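# Lift one staple stick from its box onto the table

## Task

Remove a single stick of staples from the staple box and set it down on the table with its legs pointing down, far enough away that it touches neither the box's tray nor its sleeve.

## Robot and tools

Robot: two arms, left_arm and right_arm, each a six-joint arm ending in a parallel two-finger gripper with a wrist camera. The fingers point along the gripper's +z axis and close along its y axis. end_effector_position is the point between the finger pads, about 1 cm short of the fingertips.

Frame: everything uses the scene frame. Its origin sits at table-top height, halfway between the two nominal arm bases; +x points out over the table, +z up, and left_arm is on the +y side (this has nothing to do with left or right in the images). Calibrated bases: left_arm at (-0.004, +0.277, 0) m, right_arm at (-0.035, -0.268, 0) m, both turned only slightly about z. Reported hand poses may be off by a few centimetres, more at long reach.

Command row: every motion command is a row of exactly 14 numbers, each in [-1, 1], always covering both arms even if one stays still. Order: dx, dy, dz, rx, ry, rz, opening for left_arm, then the same seven for right_arm. The first six of each arm are an offset, not a pose: they are measured from that arm's Hand target as it stood when the action or move began, along scene-frame axes, with the turn taken about the Hand target's position. Scale: 1.0 equals 0.6 m for dx, dy, dz and 180 degrees for the rotation; rx, ry, rz form one rotation vector. Sending the same offset twice moves the arm twice. Six zeros re-request the current Hand target. The opening is absolute: +1 fully open (0.094 m), -1 closed. A 0 in the opening slot is itself a command to half-close, so to keep a gripper as it is, repeat its present opening (see Tool commands in the result).

execute_actions(actions, cameras): actions is a list of actions; each action is a table of up to 15 rows, one row per 1/30 s control step, and a short table repeats its last row for the remaining steps. Every row in an action counts from the same starting Hand target. cameras picks images by name (cam_head_left, cam_head_right, cam_left_wrist, cam_right_wrist, or "all"); an empty actions list returns images by default and shows the scene number and task.

move(target, speed, blend, opening_speed, grip_force, blocking, cameras): drives each gripper in a straight line toward one 14-number row, or through a list of up to 15 rows; every row in the list is an offset from the same starting Hand targets, not from the previous row. speed is metres per second (0.002 to 2.9, default 0.25; turning up to twice that in rad/s), one value or one per target. blend (m) rounds corners in a list; 0 stops at each. opening_speed sets how fast the fingers change, per second on the -1..+1 scale, minimum 0.2. grip_force is the per-pad force limit in newtons, 10 to 50, one value or one per arm; it persists, and lower forces close slowly. blocking=false returns early while the motion continues. Paths ignore obstacles and the other arm, so plan clearances yourself, and avoid routes passing near an arm's own base. The result adds a move: line such as done, off_target, moving, held or fault, plus limits (paced means the pose was clipped, held means steps were withheld).

wait(seconds 0 to 10): lets time pass holding the last commands. stop(): brakes a running move. zoom_image(camera, region=[x0, y0, x1, y1]): enlarges part of the newest image from that camera, at most 504 px per side; images are 896x504. read_manual: licence texts only. finished_scene(scene): ends the scene irreversibly; call nothing else after it in that reply. The goal must still hold once the robot lets go.

Results: each arm's end_effector_position (m) and end_effector_quat_wxyz, Hand target (the base for the next offsets), Tool commands, Joint positions (last number is the finger opening in metres), joint torques, joint velocities (may read within noise), grip_measured on the opening scale, motor temperatures, and for execute_actions some intermediate positions. A gripper resting a few cm off its target is normal from friction and weight; the next command re-asks for the target, and a leftover gap can be sent as an extra offset. Orientation requests are clipped to within 40 degrees of the current one per step.

Gripping: grip_measured follows the command even after the fingers meet the part, so it does not reveal contact; it reads a few mm under the part width when squeezing. Close gently with opening_speed on fragile items. To release, command an opening well above grip_measured.

Avoid: dropping the stick or releasing it while it is still moving; fast or hard contact with the table, box or other heavy things; pushing past a contact (an arm keeps pressing until sent back past its gripper); any contact between the two arms or one gripper closing on the other's fingers; straining a wrist camera cable; anything leaving the table. Long stretched or unreachable holds heat motors; MOTOR HOT appears near 75 °C and a fault at 90 °C folds that arm away. Loose objects may occasionally be nudged by outside pushes.

Each tool is called after "Request:" in YAML: its name, and indented under it one key for each argument.

## Session

Request:
execute_actions:
  actions: []

Scene clock: 0.00 s.
left_arm: end_effector_position=(+0.3954, +0.3183, +0.1131) grip_measured=+1.000 end_effector_quat_wxyz=(+0.602, -0.084, +0.790, +0.084) | right_arm: end_effector_position=(+0.3660, -0.3248, +0.1120) grip_measured=+1.000 end_effector_quat_wxyz=(+0.572, +0.104, +0.810, -0.072)
Joint positions: left_arm=[-0.062 1.547 0.368 0.907 -0.244 -0.033 0.094] | right_arm=[-0.044 1.495 0.428 0.72 0.176 0.066 0.094]
Joint velocities: within noise
Joint torques (N m): no reading
Motor temperatures (°C): left_arm=[28 31 40 41 26 28 31] | right_arm=[25 35 41 40 29 27 28]
Heat: left arm: 41 °C; right arm: 41 °C.
Hand target: left_arm +0.3988, +0.3185, +0.1238; +0.615, -0.086, +0.780, +0.083 | right_arm +0.3675, -0.3251, +0.1166; +0.577, +0.104, +0.807, -0.072
Tool commands: left_gripper/opening=+1.0 right_gripper/opening=+1.0

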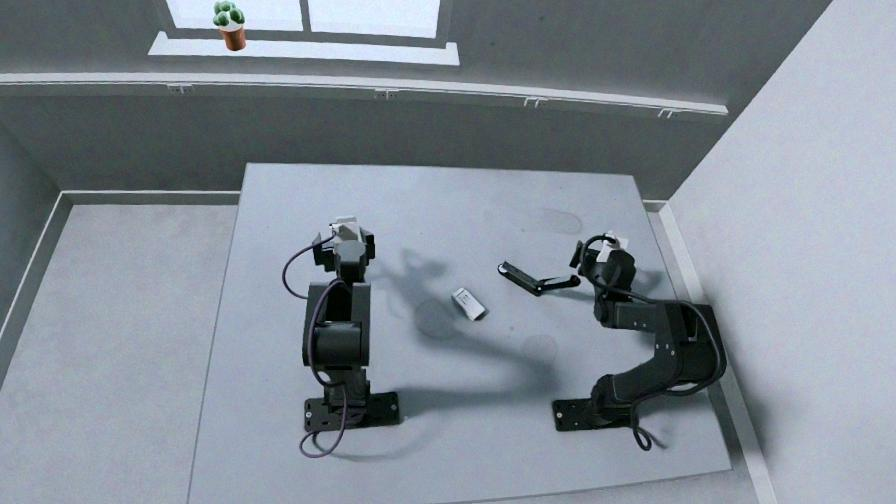

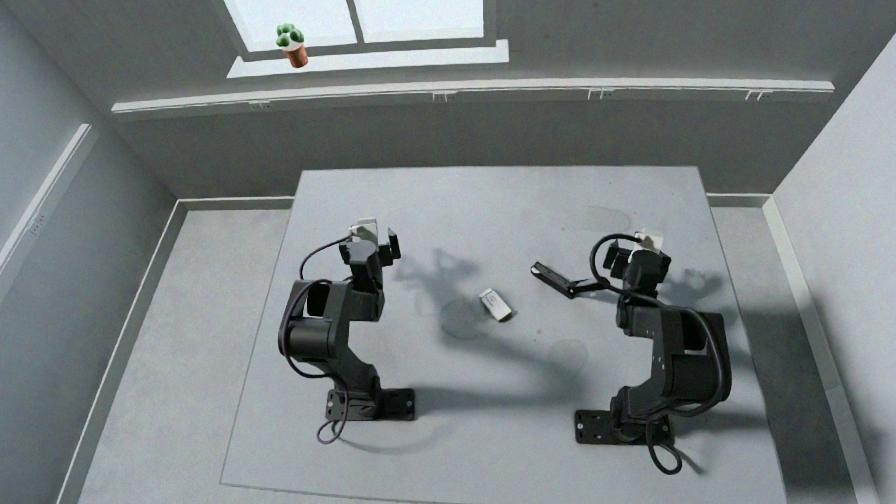

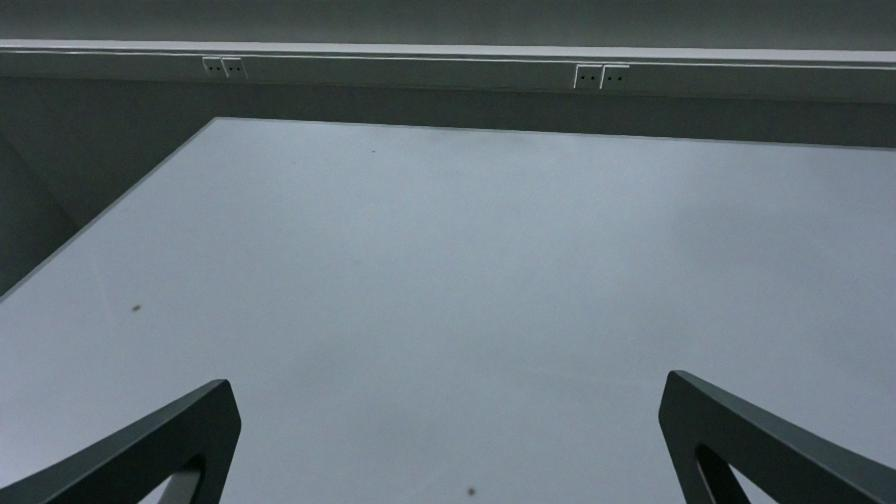

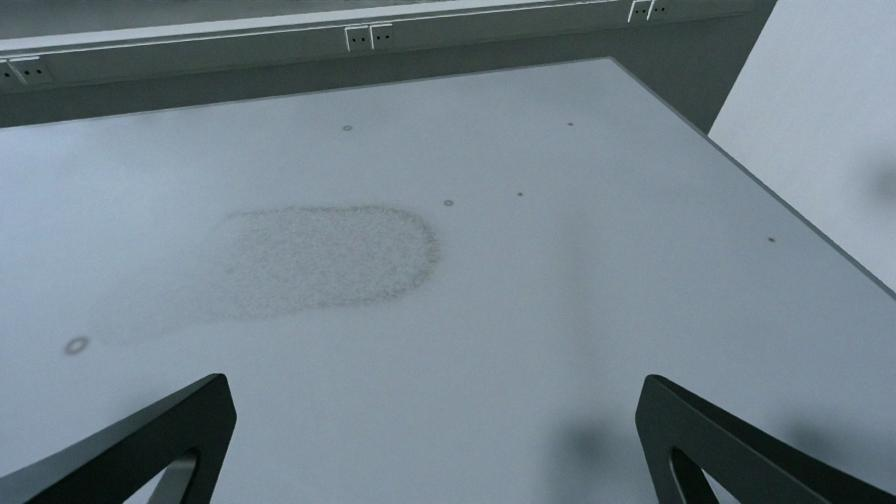

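Request:
zoom_image:
  camera: "cam_head_left"
  region: [430, 270, 510, 330]

Request:
zoom_image:
  camera: "cam_head_right"
  region: [460, 275, 540, 335]

Request:
zoom_image:
  camera: "cam_head_left"
  region: [480, 240, 600, 320]

Scaled by 6.300 from the camera's 896x504 image, which has a finer 1280x720 frame.

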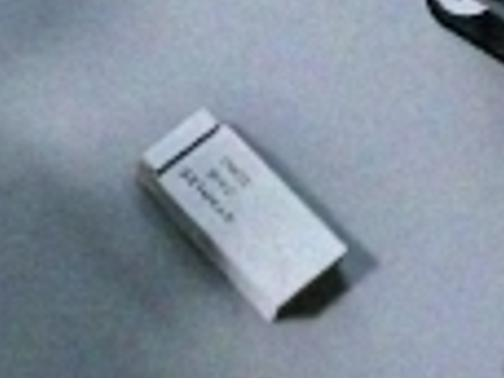

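Scaled by 6.300 from the camera's 896x504 image, which has a finer 1280x720 frame.

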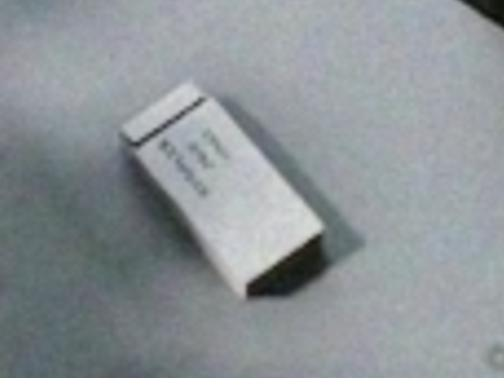

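Scaled by 4.200 from the camera's 896x504 image, which has a finer 1280x720 frame.

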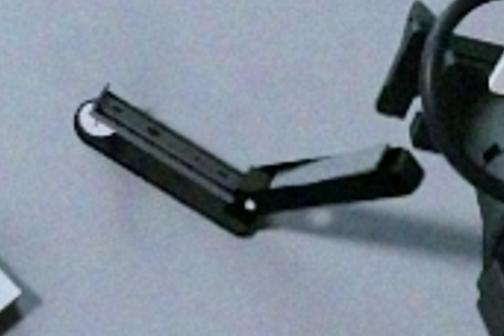

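Request:
move:
  target: [0,0,0,0,0,0,1,-0.2792,0.4585,0.0723,-0.0344,0.1467,0.2978,1]
  cameras: ["all"]

Scene clock: 85.63 s.
left_arm: end_effector_position=(+0.3954, +0.3183, +0.1131) grip_measured=+1.000 end_effector_quat_wxyz=(+0.602, -0.084, +0.790, +0.084) | right_arm: end_effector_position=(+0.1985, -0.0557, +0.1514) grip_measured=+1.000 end_effector_quat_wxyz=(+0.356, -0.319, +0.870, +0.122)
Joint positions: left_arm=[-0.062 1.547 0.368 0.907 -0.244 -0.033 0.094] | right_arm=[0.79 1.055 0.748 -0.494 0.062 0.043 0.094]
Joint torques (N m): left_arm=[-0.01 -5 5.56 1.95 -0.05 -0.01] | right_arm=[0.36 -1.28 8.23 1.37 -0.08 0.17]
Motor temperatures (°C): left_arm=[28 31 41 46 25 28 30] | right_arm=[25 34 41 39 28 26 26]
Heat: left arm: 46 °C; right arm: 41 °C.
Hand target: left_arm +0.3988, +0.3185, +0.1238; +0.615, -0.086, +0.780, +0.083 | right_arm +0.2000, -0.0500, +0.1600; +0.359, -0.316, +0.869, +0.131
Off the commanded pose: left_arm 0.011 m, 2 deg | right_arm 0.010 m, 1 deg.
move: off_target (left_arm)
camera_calibration:
cam_right_wrist: T_world_to_cam=[[0.643242, -0.764918, 0.0337721, -0.178541], [-0.716779, -0.617096, -0.324684, 0.193279], [0.269197, 0.184643, -0.94522, 0.191571], [0, 0, 0, 1]] pos_world=[0.201813, -0.0526697, 0.24986]

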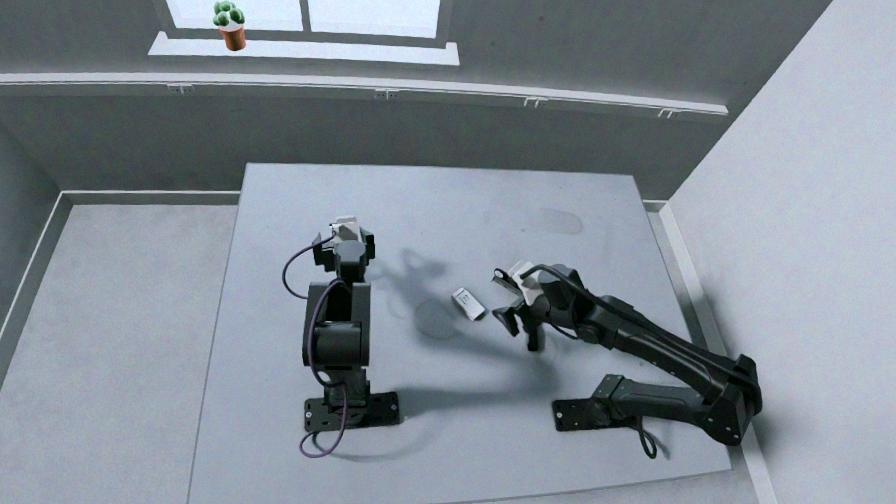

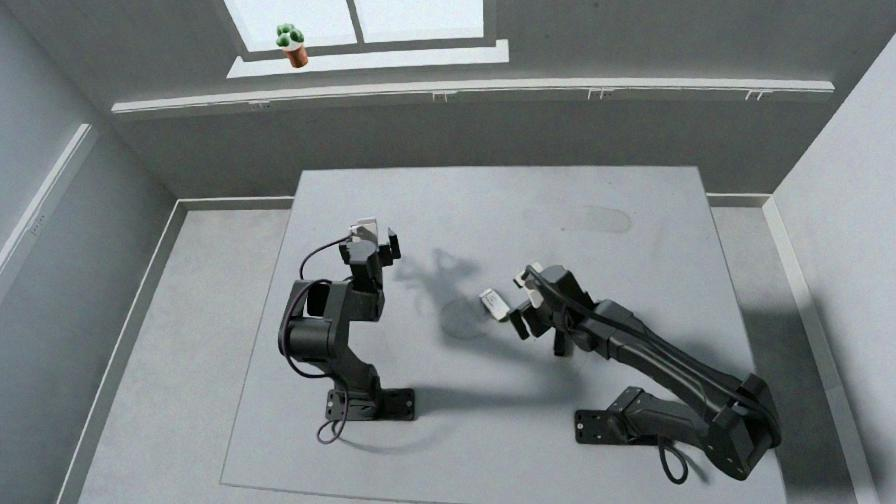

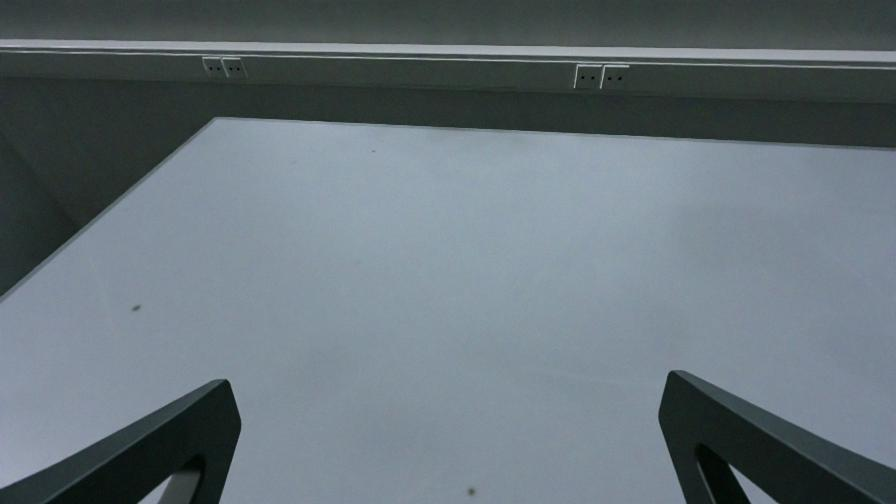

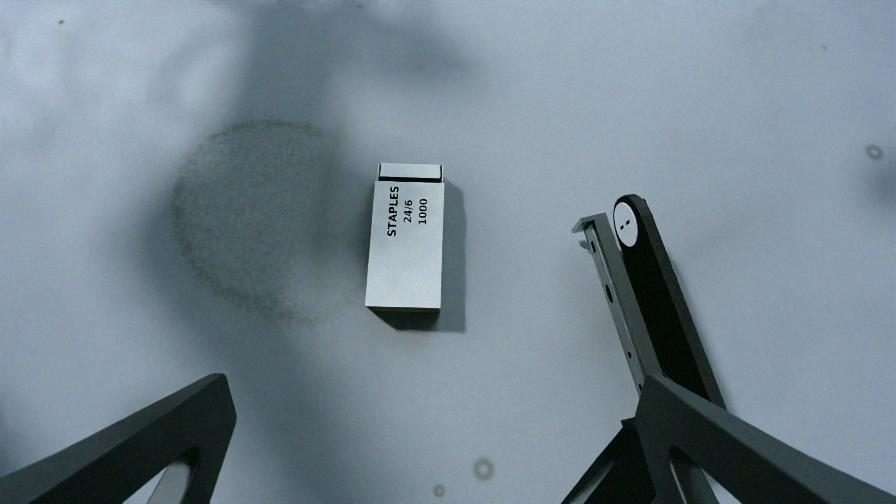

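Request:
zoom_image:
  camera: "cam_right_wrist"
  region: [340, 140, 490, 350]

Scaled by 2.400 from the camera's 896x504 image, which has a finer 1280x720 frame.

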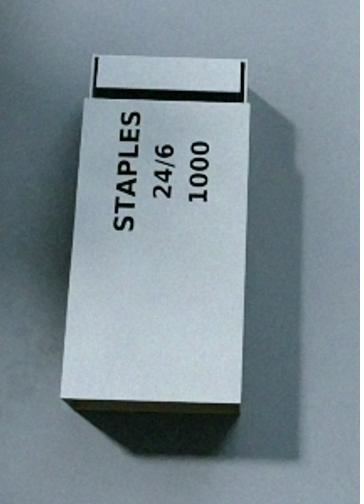

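Request:
move:
  target: [0,0,0,0,0,0,1,-0.03,-0.0067,-0.15,0.0344,-0.0443,-0.0221,1]
  cameras: ["all"]

Scene clock: 132.07 s.
left_arm: end_effector_position=(+0.3954, +0.3183, +0.1131) grip_measured=+1.000 end_effector_quat_wxyz=(+0.602, -0.084, +0.790, +0.084) | right_arm: end_effector_position=(+0.1838, -0.0531, +0.0749) grip_measured=+1.000 end_effector_quat_wxyz=(+0.442, -0.278, +0.841, +0.142)
Joint positions: left_arm=[-0.062 1.547 0.368 0.907 -0.244 -0.033 0.094] | right_arm=[0.924 1.044 0.271 0.149 0.224 0.151 0.094]
Joint torques (N m): left_arm=[-0.01 -5.04 5.56 1.96 -0.05 0] | right_arm=[0.61 -0.57 4.26 1.7 0.1 0.12]
Heat: left arm: 46 °C; right arm: 42 °C.
Hand target: left_arm +0.3988, +0.3185, +0.1238; +0.615, -0.086, +0.780, +0.083 | right_arm +0.1819, -0.0542, +0.0698; +0.439, -0.274, +0.844, +0.142
Off the commanded pose: left_arm 0.011 m, 2 deg | right_arm 0.005 m, 1 deg.
move: off_target (left_arm)
camera_calibration:
cam_right_wrist: T_world_to_cam=[[0.592113, -0.80544, 0.025842, -0.15676], [-0.689519, -0.522971, -0.501064, 0.172853], [0.417092, 0.278868, -0.865024, 0.0946247], [0, 0, 0, 1]] pos_world=[0.172538, -0.0622516, 0.172514]

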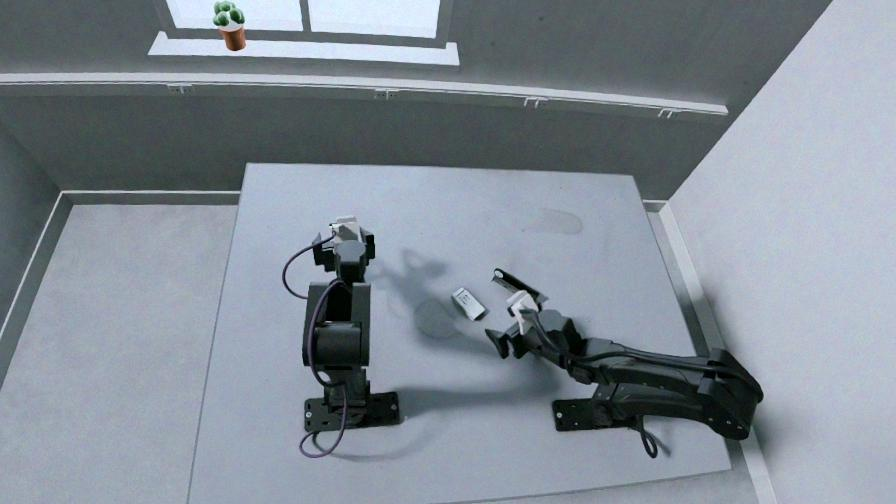

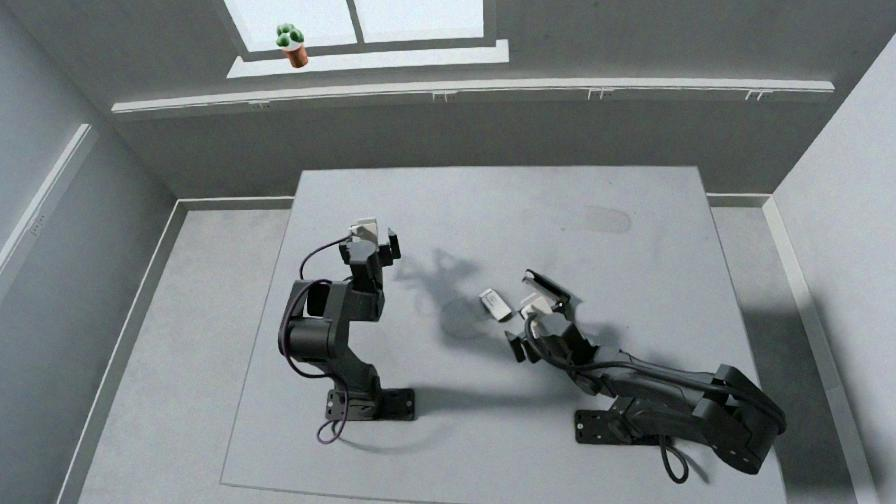

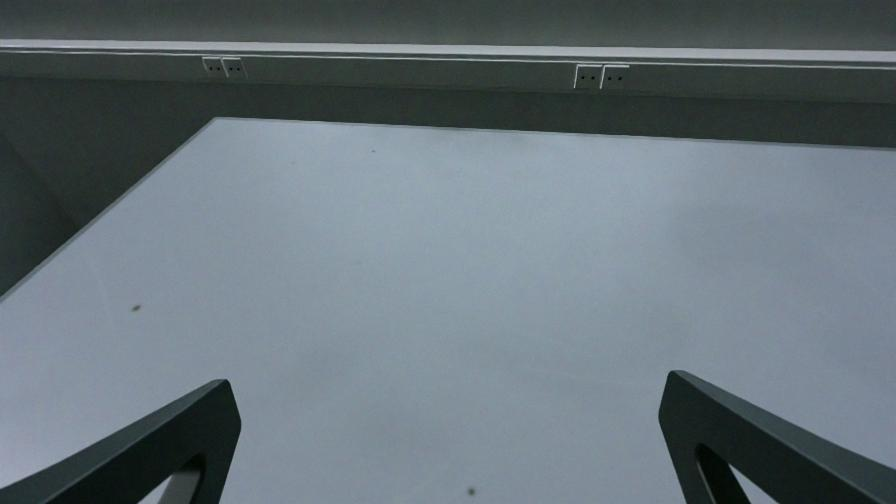

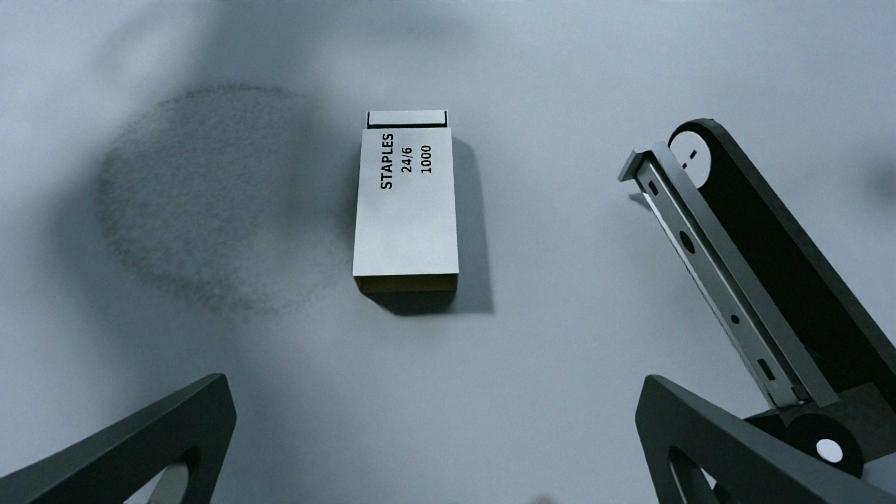

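Request:
zoom_image:
  camera: "cam_right_wrist"
  region: [340, 95, 500, 325]

Scaled by 2.191 from the camera's 896x504 image, which has a finer 1280x720 frame.

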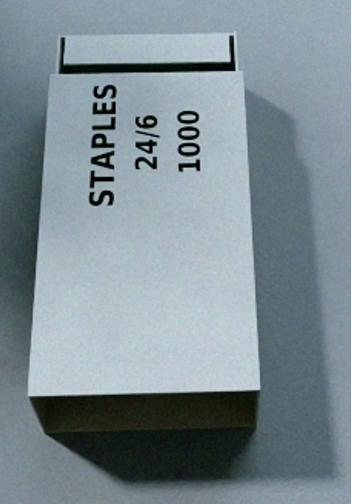

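Request:
move:
  target: [-0.1813,-0.4975,0.0203,-0.1892,0.3848,0.1146,1,0,0,0,0,0,0,1]
  cameras: ["all"]

Scene clock: 206.40 s.
left_arm: end_effector_position=(+0.2892, +0.0234, +0.1307) grip_measured=+1.000 end_effector_quat_wxyz=(-0.002, -0.315, +0.949, +0.004) | right_arm: end_effector_position=(+0.1839, -0.0531, +0.0751) grip_measured=+1.000 end_effector_quat_wxyz=(+0.442, -0.278, +0.841, +0.142)
Joint positions: left_arm=[-0.77 2.038 1.905 -1.445 -0.001 -1.356 0.094] | right_arm=[0.924 1.044 0.271 0.15 0.224 0.151 0.094]
Joint torques (N m): left_arm=[-0.39 -7.94 8.28 -0.03 0.02 -0.09] | right_arm=[0.57 -0.46 4.46 1.73 0.12 0.09]
Heat: left arm: 44 °C; right arm: 39 °C.
Hand target: left_arm +0.2900, +0.0200, +0.1361; +0.000, -0.317, +0.949, +0.000 | right_arm +0.1820, -0.0542, +0.0698; +0.439, -0.274, +0.844, +0.142
Off the commanded pose: left_arm 0.006 m, 1 deg | right_arm 0.006 m, 1 deg.
move: done
camera_calibration:
cam_left_wrist: T_world_to_cam=[[0.594909, -0.803776, 0.00531779, -0.153685], [-0.711293, -0.523354, 0.469215, 0.188153], [-0.374361, -0.282923, -0.883068, 0.323755], [0, 0, 0, 1]] pos_world=[0.346462, 0.0665401, 0.198431]
cam_right_wrist: T_world_to_cam=[[0.591828, -0.80565, 0.0258529, -0.156728], [-0.689347, -0.522495, -0.501797, 0.173027], [0.417781, 0.279156, -0.864599, 0.0945362], [0, 0, 0, 1]] pos_world=[0.172536, -0.062252, 0.172613]

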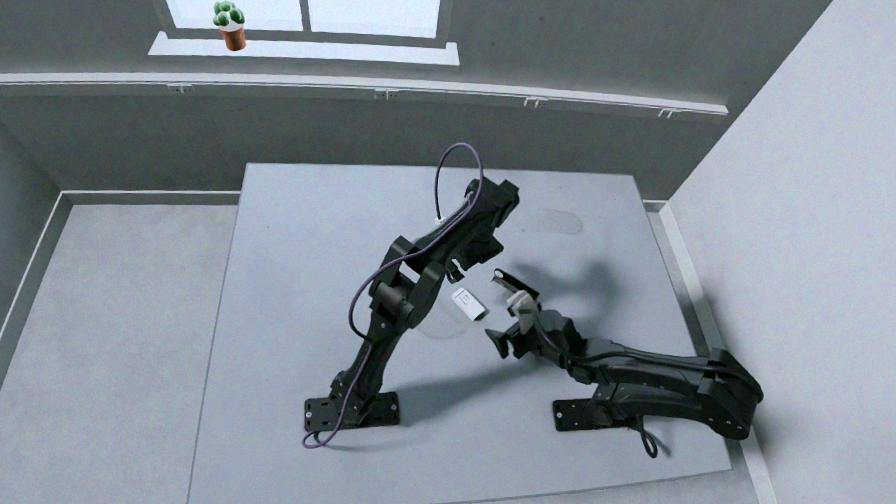

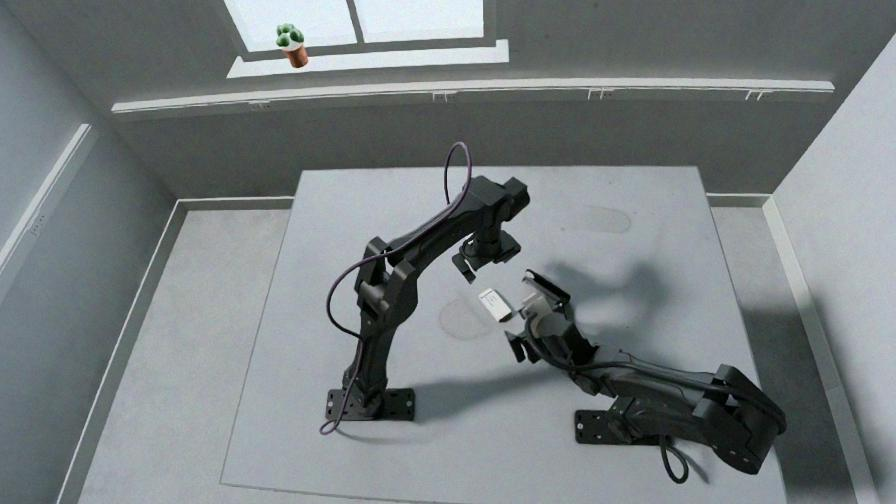

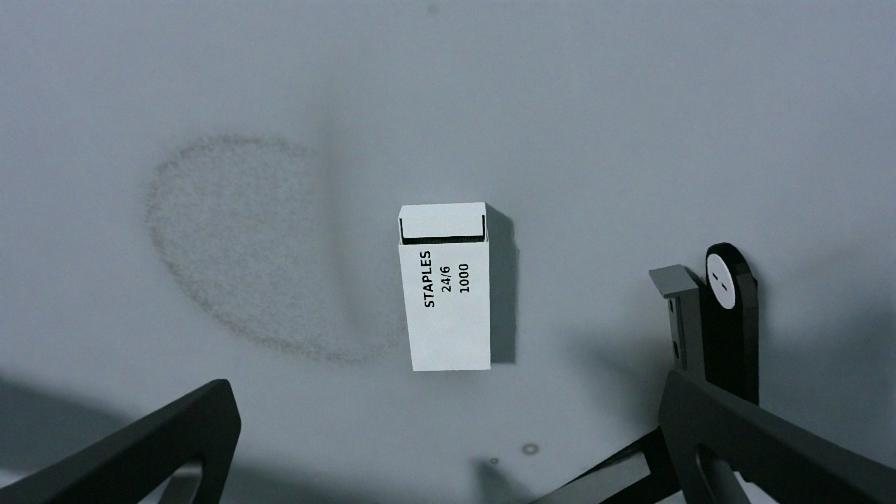

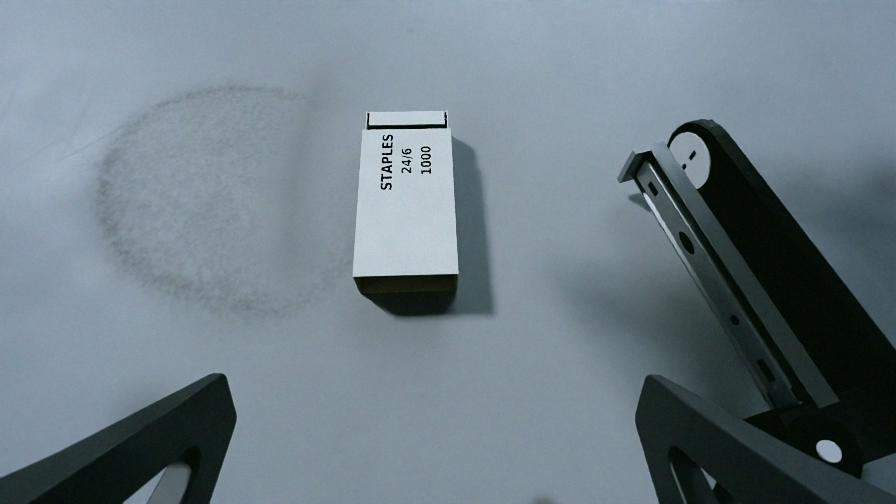

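Request:
move:
  target: [0,0,0,0,0,0,1,0.04,0.055,-0.0667,-0.0167,0.0222,0.0167,1]
  speed: 0.1
  cameras: ["cam_right_wrist","cam_head_right"]

Scene clock: 275.63 s.
left_arm: end_effector_position=(+0.2891, +0.0234, +0.1307) grip_measured=+1.000 end_effector_quat_wxyz=(-0.002, -0.315, +0.949, +0.004) | right_arm: end_effector_position=(+0.1995, -0.0277, +0.0244) grip_measured=+1.000 end_effector_quat_wxyz=(+0.390, -0.302, +0.859, +0.135)
Joint positions: left_arm=[-0.77 2.038 1.905 -1.446 0 -1.356 0.094] | right_arm=[0.897 1.433 0.341 0.362 0.153 0.131 0.094]
Joint torques (N m): left_arm=[-0.42 -7.9 8.23 -0.04 0.02 -0.11] | right_arm=[-0.84 -2.35 6.08 1.64 -0.05 -0.06]
Motor temperatures (°C): left_arm=[27 31 40 36 23 27 28] | right_arm=[25 30 37 37 26 24 25]
Heat: left arm: 40 °C; right arm: 37 °C.
Hand target: left_arm +0.2900, +0.0199, +0.1361; +0.000, -0.317, +0.949, +0.000 | right_arm +0.2060, -0.0211, +0.0299; +0.399, -0.302, +0.854, +0.141
Off the commanded pose: left_arm 0.006 m, 1 deg | right_arm 0.011 m, 1 deg.
move: off_target (right_arm)
camera_calibration:
cam_right_wrist: T_world_to_cam=[[0.626025, -0.779465, 0.022958, -0.150196], [-0.709059, -0.581238, -0.399247, 0.171385], [0.324543, 0.23366, -0.916556, 0.0556991], [0, 0, 0, 1]] pos_world=[0.197472, -0.030472, 0.122924]
Images, in order (width x height): cam_head_right 896x504, cam_right_wrist 896x504.

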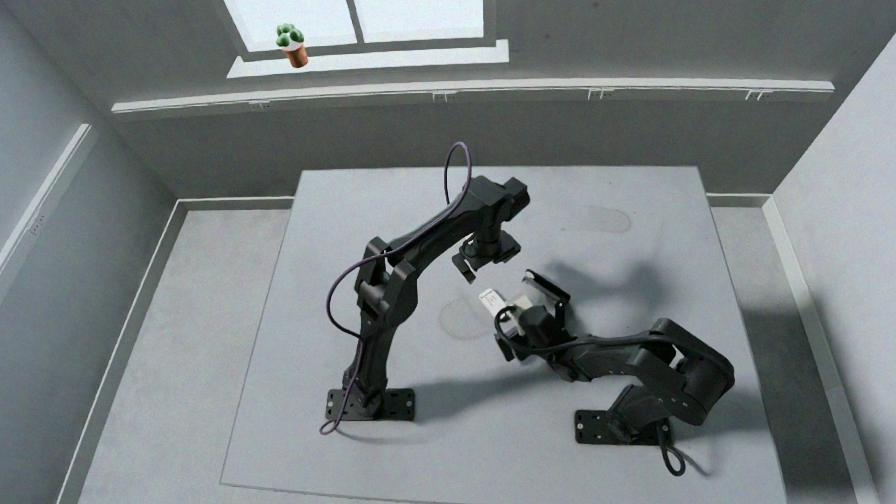

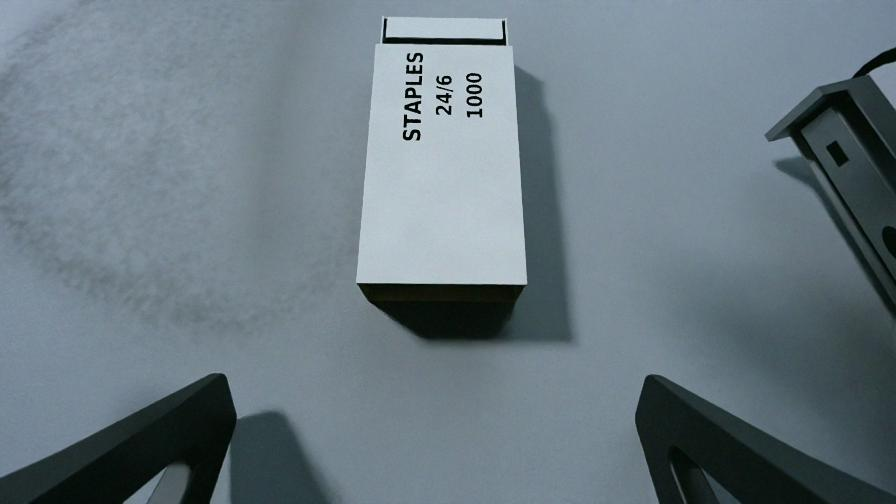

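Request:
move:
  target: [0,0,0,0,0,0,1,0.0323,0.0262,-0.0073,0,0,-0.0056,1]
  speed: 0.08
  cameras: ["cam_right_wrist","cam_left_wrist"]

Scene clock: 297.87 s.
left_arm: end_effector_position=(+0.2891, +0.0234, +0.1307) grip_measured=+1.000 end_effector_quat_wxyz=(-0.002, -0.315, +0.949, +0.004) | right_arm: end_effector_position=(+0.2194, -0.0092, +0.0236) grip_measured=+1.000 end_effector_quat_wxyz=(+0.395, -0.297, +0.859, +0.136)
Joint positions: left_arm=[-0.77 2.038 1.905 -1.446 0 -1.356 0.094] | right_arm=[0.887 1.554 0.427 0.409 0.153 0.131 0.094]
Joint torques (N m): left_arm=[-0.42 -7.94 8.24 -0.03 0.03 -0.1] | right_arm=[-0.7 -2.81 5.65 1.59 -0.01 -0.03]
Heat: left arm: 39 °C; right arm: 37 °C.
Hand target: left_arm +0.2900, +0.0199, +0.1361; +0.000, -0.317, +0.949, +0.000 | right_arm +0.2253, -0.0053, +0.0255; +0.400, -0.295, +0.857, +0.138
Off the commanded pose: left_arm 0.006 m, 1 deg | right_arm 0.007 m, 1 deg.
move: done
camera_calibration:
cam_left_wrist: T_world_to_cam=[[0.594965, -0.803736, 0.00504492, -0.153514], [-0.710993, -0.523364, 0.469659, 0.187944], [-0.374841, -0.283017, -0.882834, 0.323873], [0, 0, 0, 1]] pos_world=[0.346363, 0.0666403, 0.198431]
cam_right_wrist: T_world_to_cam=[[0.618337, -0.785654, 0.0201632, -0.146557], [-0.71139, -0.570425, -0.410535, 0.196769], [0.33404, 0.239505, -0.911622, 0.0420856], [0, 0, 0, 1]] pos_world=[0.216543, -0.0129809, 0.122102]
Images, in order (width x height): cam_left_wrist 896x504, cam_right_wrist 896x504.

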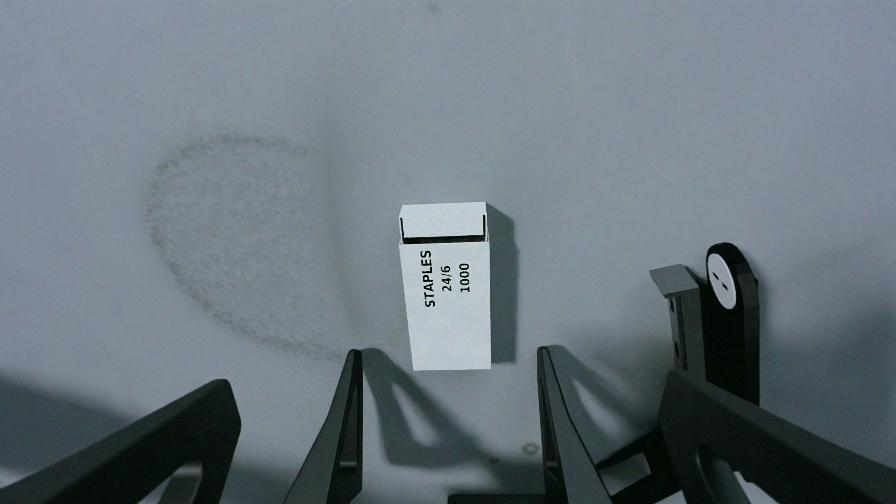

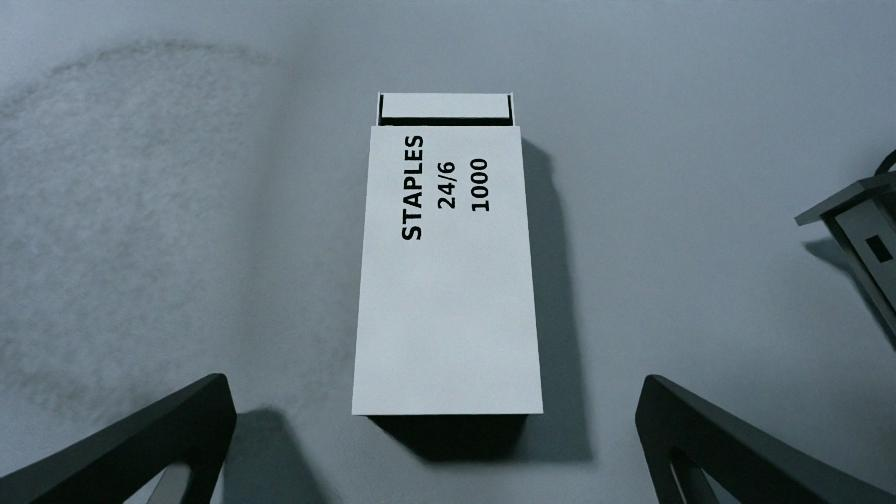

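Request:
move:
  target: [0,0,0,0,0,0,1,0,0,0,0,0,0,-0.3]
  speed: 0.08
  grip_force: [50,15]
  opening_speed: 0.3
  cameras: ["cam_right_wrist","cam_left_wrist"]

Scene clock: 326.73 s.
left_arm: end_effector_position=(+0.2891, +0.0234, +0.1307) grip_measured=+1.000 end_effector_quat_wxyz=(-0.002, -0.315, +0.949, +0.004) | right_arm: end_effector_position=(+0.2194, -0.0092, +0.0236) grip_measured=-0.181 end_effector_quat_wxyz=(+0.396, -0.297, +0.858, +0.136)
Joint positions: left_arm=[-0.77 2.038 1.905 -1.446 0 -1.356 0.094] | right_arm=[0.887 1.554 0.427 0.409 0.153 0.131 0.038]
Joint torques (N m): left_arm=[-0.39 -7.97 8.24 -0.03 0.01 -0.11] | right_arm=[-0.53 -2.95 5.85 1.56 0.02 -0.03]
Heat: left arm: 39 °C; right arm: 37 °C.
Hand target: left_arm +0.2900, +0.0199, +0.1361; +0.000, -0.317, +0.949, +0.000 | right_arm +0.2253, -0.0053, +0.0256; +0.400, -0.295, +0.857, +0.138
Off the commanded pose: left_arm 0.006 m, 1 deg | right_arm 0.007 m, 1 deg.
grip_force (N): 50, 15
move: done
camera_calibration:
cam_left_wrist: T_world_to_cam=[[0.594965, -0.803736, 0.00504492, -0.153514], [-0.710993, -0.523364, 0.469659, 0.187944], [-0.374841, -0.283017, -0.882834, 0.323873], [0, 0, 0, 1]] pos_world=[0.346363, 0.0666403, 0.198431]
cam_right_wrist: T_world_to_cam=[[0.61831, -0.785675, 0.0201836, -0.146556], [-0.711268, -0.570309, -0.410908, 0.196829], [0.334351, 0.239713, -0.911453, 0.0420912], [0, 0, 0, 1]] pos_world=[0.216542, -0.0129813, 0.122201]
Images, in order (width x height): cam_left_wrist 896x504, cam_right_wrist 896x504.

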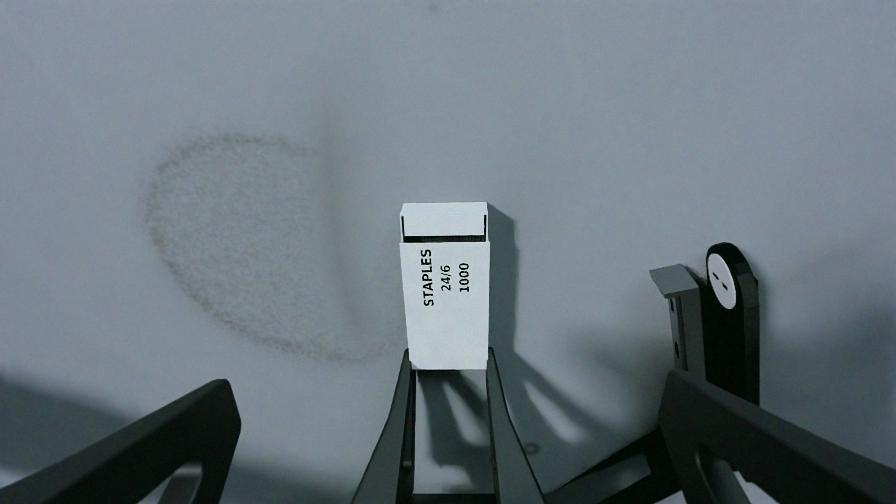

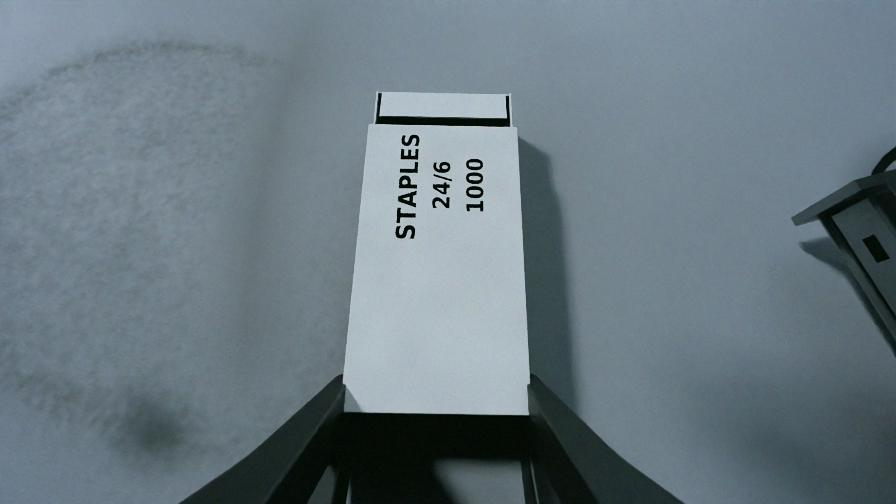

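Request:
zoom_image:
  camera: "cam_left_wrist"
  region: [380, 190, 520, 400]

Scaled by 2.400 from the camera's 896x504 image, which has a finer 1280x720 frame.

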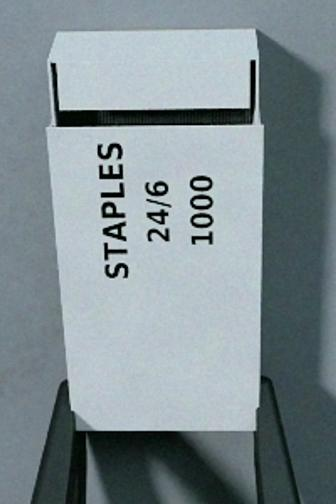

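Request:
move:
  target: [0,-0.0,-0.15,0,0,0,1,0,0,0,0,0,0,-0.3]
  speed: 0.12
  cameras: ["cam_right_wrist","cam_left_wrist"]

Scene clock: 384.10 s.
left_arm: end_effector_position=(+0.2894, +0.0230, +0.0465) grip_measured=+1.000 end_effector_quat_wxyz=(-0.003, -0.315, +0.949, +0.005) | right_arm: end_effector_position=(+0.2194, -0.0092, +0.0236) grip_measured=-0.184 end_effector_quat_wxyz=(+0.396, -0.297, +0.858, +0.136)
Joint positions: left_arm=[-0.77 2.062 1.604 -1.124 0 -1.357 0.094] | right_arm=[0.887 1.554 0.427 0.409 0.153 0.131 0.038]
Joint torques (N m): left_arm=[-0.4 -8.47 5.05 0.27 0.01 -0.11] | right_arm=[-0.76 -3.03 5.85 1.61 0.02 -0.03]
Heat: left arm: 39 °C; right arm: 36 °C.
Hand target: left_arm +0.2900, +0.0200, +0.0461; +0.000, -0.317, +0.949, +0.000 | right_arm +0.2253, -0.0053, +0.0256; +0.400, -0.295, +0.857, +0.138
Off the commanded pose: left_arm 0.003 m, 1 deg | right_arm 0.007 m, 1 deg.
grip_force (N): 50, 15
move: done
camera_calibration:
cam_left_wrist: T_world_to_cam=[[0.595278, -0.803516, 0.00257926, -0.153575], [-0.709639, -0.524219, 0.470752, 0.22707], [-0.376905, -0.282058, -0.882262, 0.24996], [0, 0, 0, 1]] pos_world=[0.346769, 0.0661372, 0.114033]
cam_right_wrist: T_world_to_cam=[[0.61831, -0.785675, 0.0201836, -0.146556], [-0.711268, -0.570309, -0.410908, 0.196829], [0.334351, 0.239713, -0.911453, 0.0420912], [0, 0, 0, 1]] pos_world=[0.216542, -0.0129813, 0.122201]
Images, in order (width x height): cam_left_wrist 896x504, cam_right_wrist 896x504.

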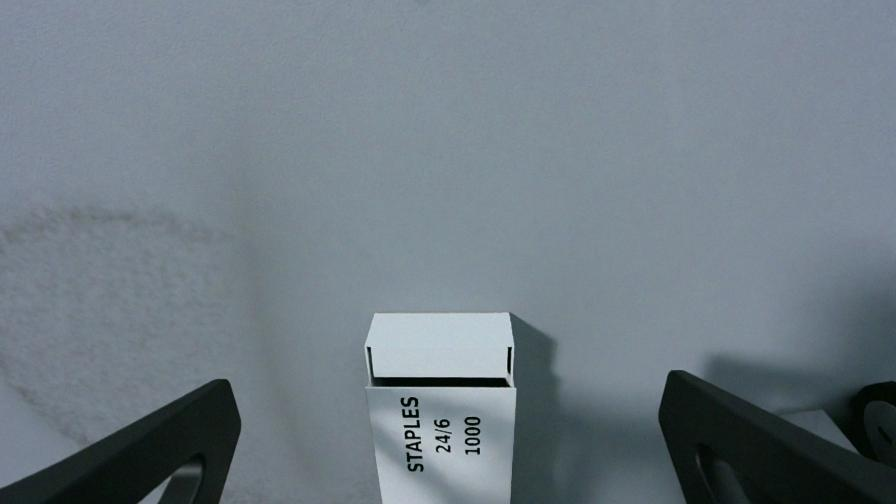

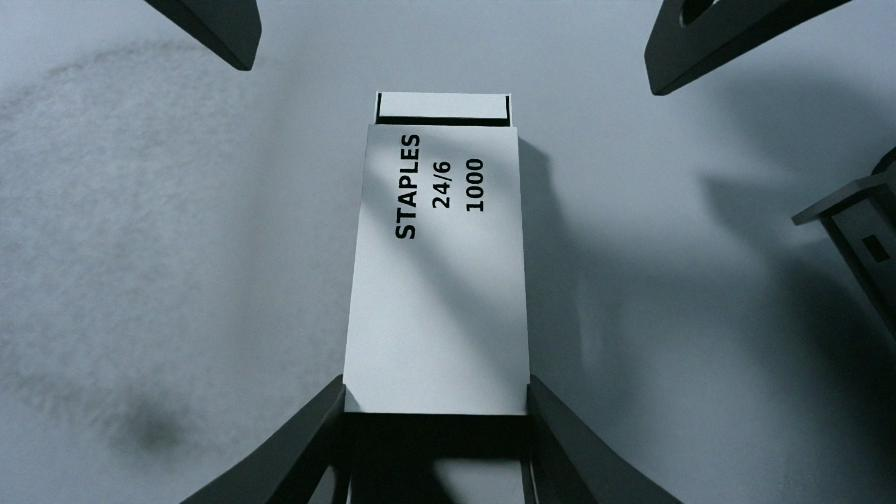

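Request:
move:
  target: [-0.0047,-0.0007,-0.0447,0,0,0,1,0,0,0,0,0,0,-0.3]
  speed: 0.05
  cameras: ["cam_right_wrist","cam_left_wrist"]

Scene clock: 398.90 s.
left_arm: end_effector_position=(+0.2874, +0.0222, +0.0214) grip_measured=+1.000 end_effector_quat_wxyz=(-0.002, -0.315, +0.949, +0.002) | right_arm: end_effector_position=(+0.2194, -0.0092, +0.0236) grip_measured=-0.184 end_effector_quat_wxyz=(+0.396, -0.297, +0.858, +0.136)
Joint positions: left_arm=[-0.775 2.079 1.527 -1.025 0 -1.362 0.094] | right_arm=[0.887 1.554 0.427 0.409 0.153 0.131 0.038]
Joint torques (N m): left_arm=[-0.44 -8.2 4.81 0.29 0.01 -0.1] | right_arm=[-0.66 -2.93 5.76 1.61 -0.01 0.01]
Motor temperatures (°C): left_arm=[27 32 38 31 23 27 27] | right_arm=[25 29 36 33 26 24 25]
Heat: left arm: 38 °C; right arm: 36 °C.
Hand target: left_arm +0.2872, +0.0196, +0.0192; +0.000, -0.317, +0.948, +0.000 | right_arm +0.2253, -0.0053, +0.0256; +0.400, -0.295, +0.857, +0.138
Off the commanded pose: left_arm 0.003 m, 0 deg | right_arm 0.007 m, 1 deg.
grip_force (N): 50, 15
move: done
camera_calibration:
cam_left_wrist: T_world_to_cam=[[0.595825, -0.803077, 0.00778697, -0.153351], [-0.711155, -0.523071, 0.46974, 0.2375], [-0.373164, -0.28542, -0.88277, 0.225875], [0, 0, 0, 1]] pos_world=[0.344558, 0.0655457, 0.0890268]
cam_right_wrist: T_world_to_cam=[[0.61831, -0.785675, 0.0201836, -0.146556], [-0.711268, -0.570309, -0.410908, 0.196829], [0.334351, 0.239713, -0.911453, 0.0420912], [0, 0, 0, 1]] pos_world=[0.216542, -0.0129813, 0.122201]
Images, in order (width x height): cam_left_wrist 896x504, cam_right_wrist 896x504.

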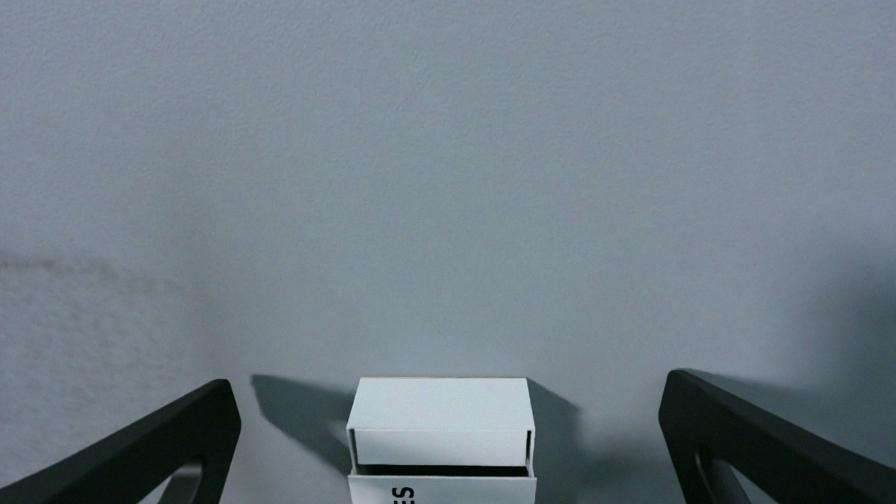

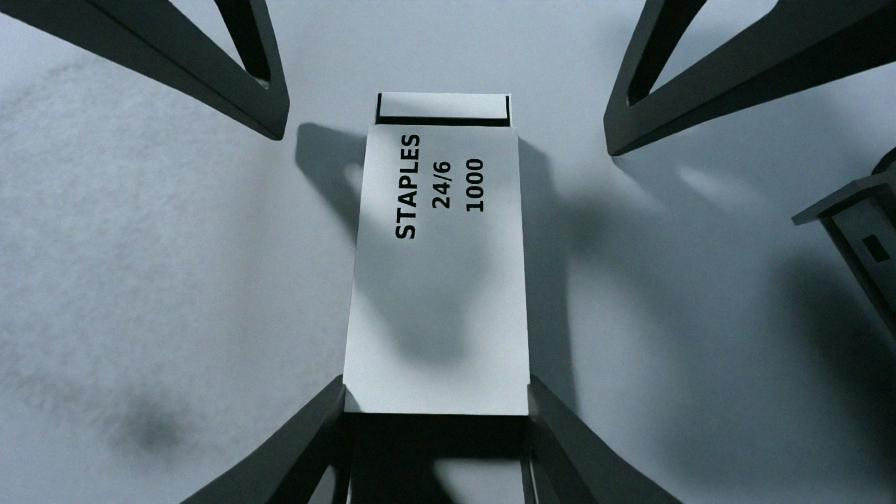

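Request:
move:
  target: [-0.0055,0.0,-0.002,0,0,0,1,0,0,0,0,0,0,-0.3]
  speed: 0.05
  cameras: ["cam_left_wrist"]

Scene clock: 412.33 s.
left_arm: end_effector_position=(+0.2862, +0.0218, +0.0197) grip_measured=+1.000 end_effector_quat_wxyz=(-0.002, -0.317, +0.949, +0.002) | right_arm: end_effector_position=(+0.2194, -0.0092, +0.0236) grip_measured=-0.184 end_effector_quat_wxyz=(+0.396, -0.297, +0.858, +0.136)
Joint positions: left_arm=[-0.778 2.079 1.521 -1.018 0.002 -1.367 0.094] | right_arm=[0.887 1.554 0.427 0.409 0.153 0.131 0.038]
Joint torques (N m): left_arm=[-0.69 -8.75 3.95 0.32 0 -0.09] | right_arm=[-0.76 -3.1 5.81 1.61 0.04 -0.02]
Heat: left arm: 37 °C; right arm: 36 °C.
Hand target: left_arm +0.2839, +0.0196, +0.0180; +0.000, -0.317, +0.948, +0.000 | right_arm +0.2253, -0.0053, +0.0256; +0.400, -0.295, +0.857, +0.138
Off the commanded pose: left_arm 0.004 m, 0 deg | right_arm 0.007 m, 1 deg.
grip_force (N): 50, 15
move: done
camera_calibration:
cam_left_wrist: T_world_to_cam=[[0.598015, -0.801448, 0.00767244, -0.15357], [-0.709261, -0.524721, 0.470762, 0.236637], [-0.373265, -0.286965, -0.882227, 0.223919], [0, 0, 0, 1]] pos_world=[0.343256, 0.0653471, 0.0873259]
Images, in order (width x height): cam_left_wrist 896x504.

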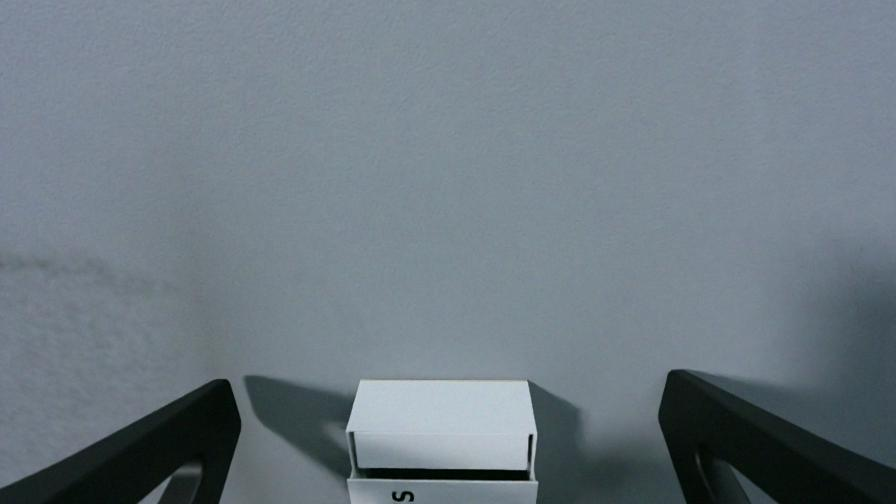

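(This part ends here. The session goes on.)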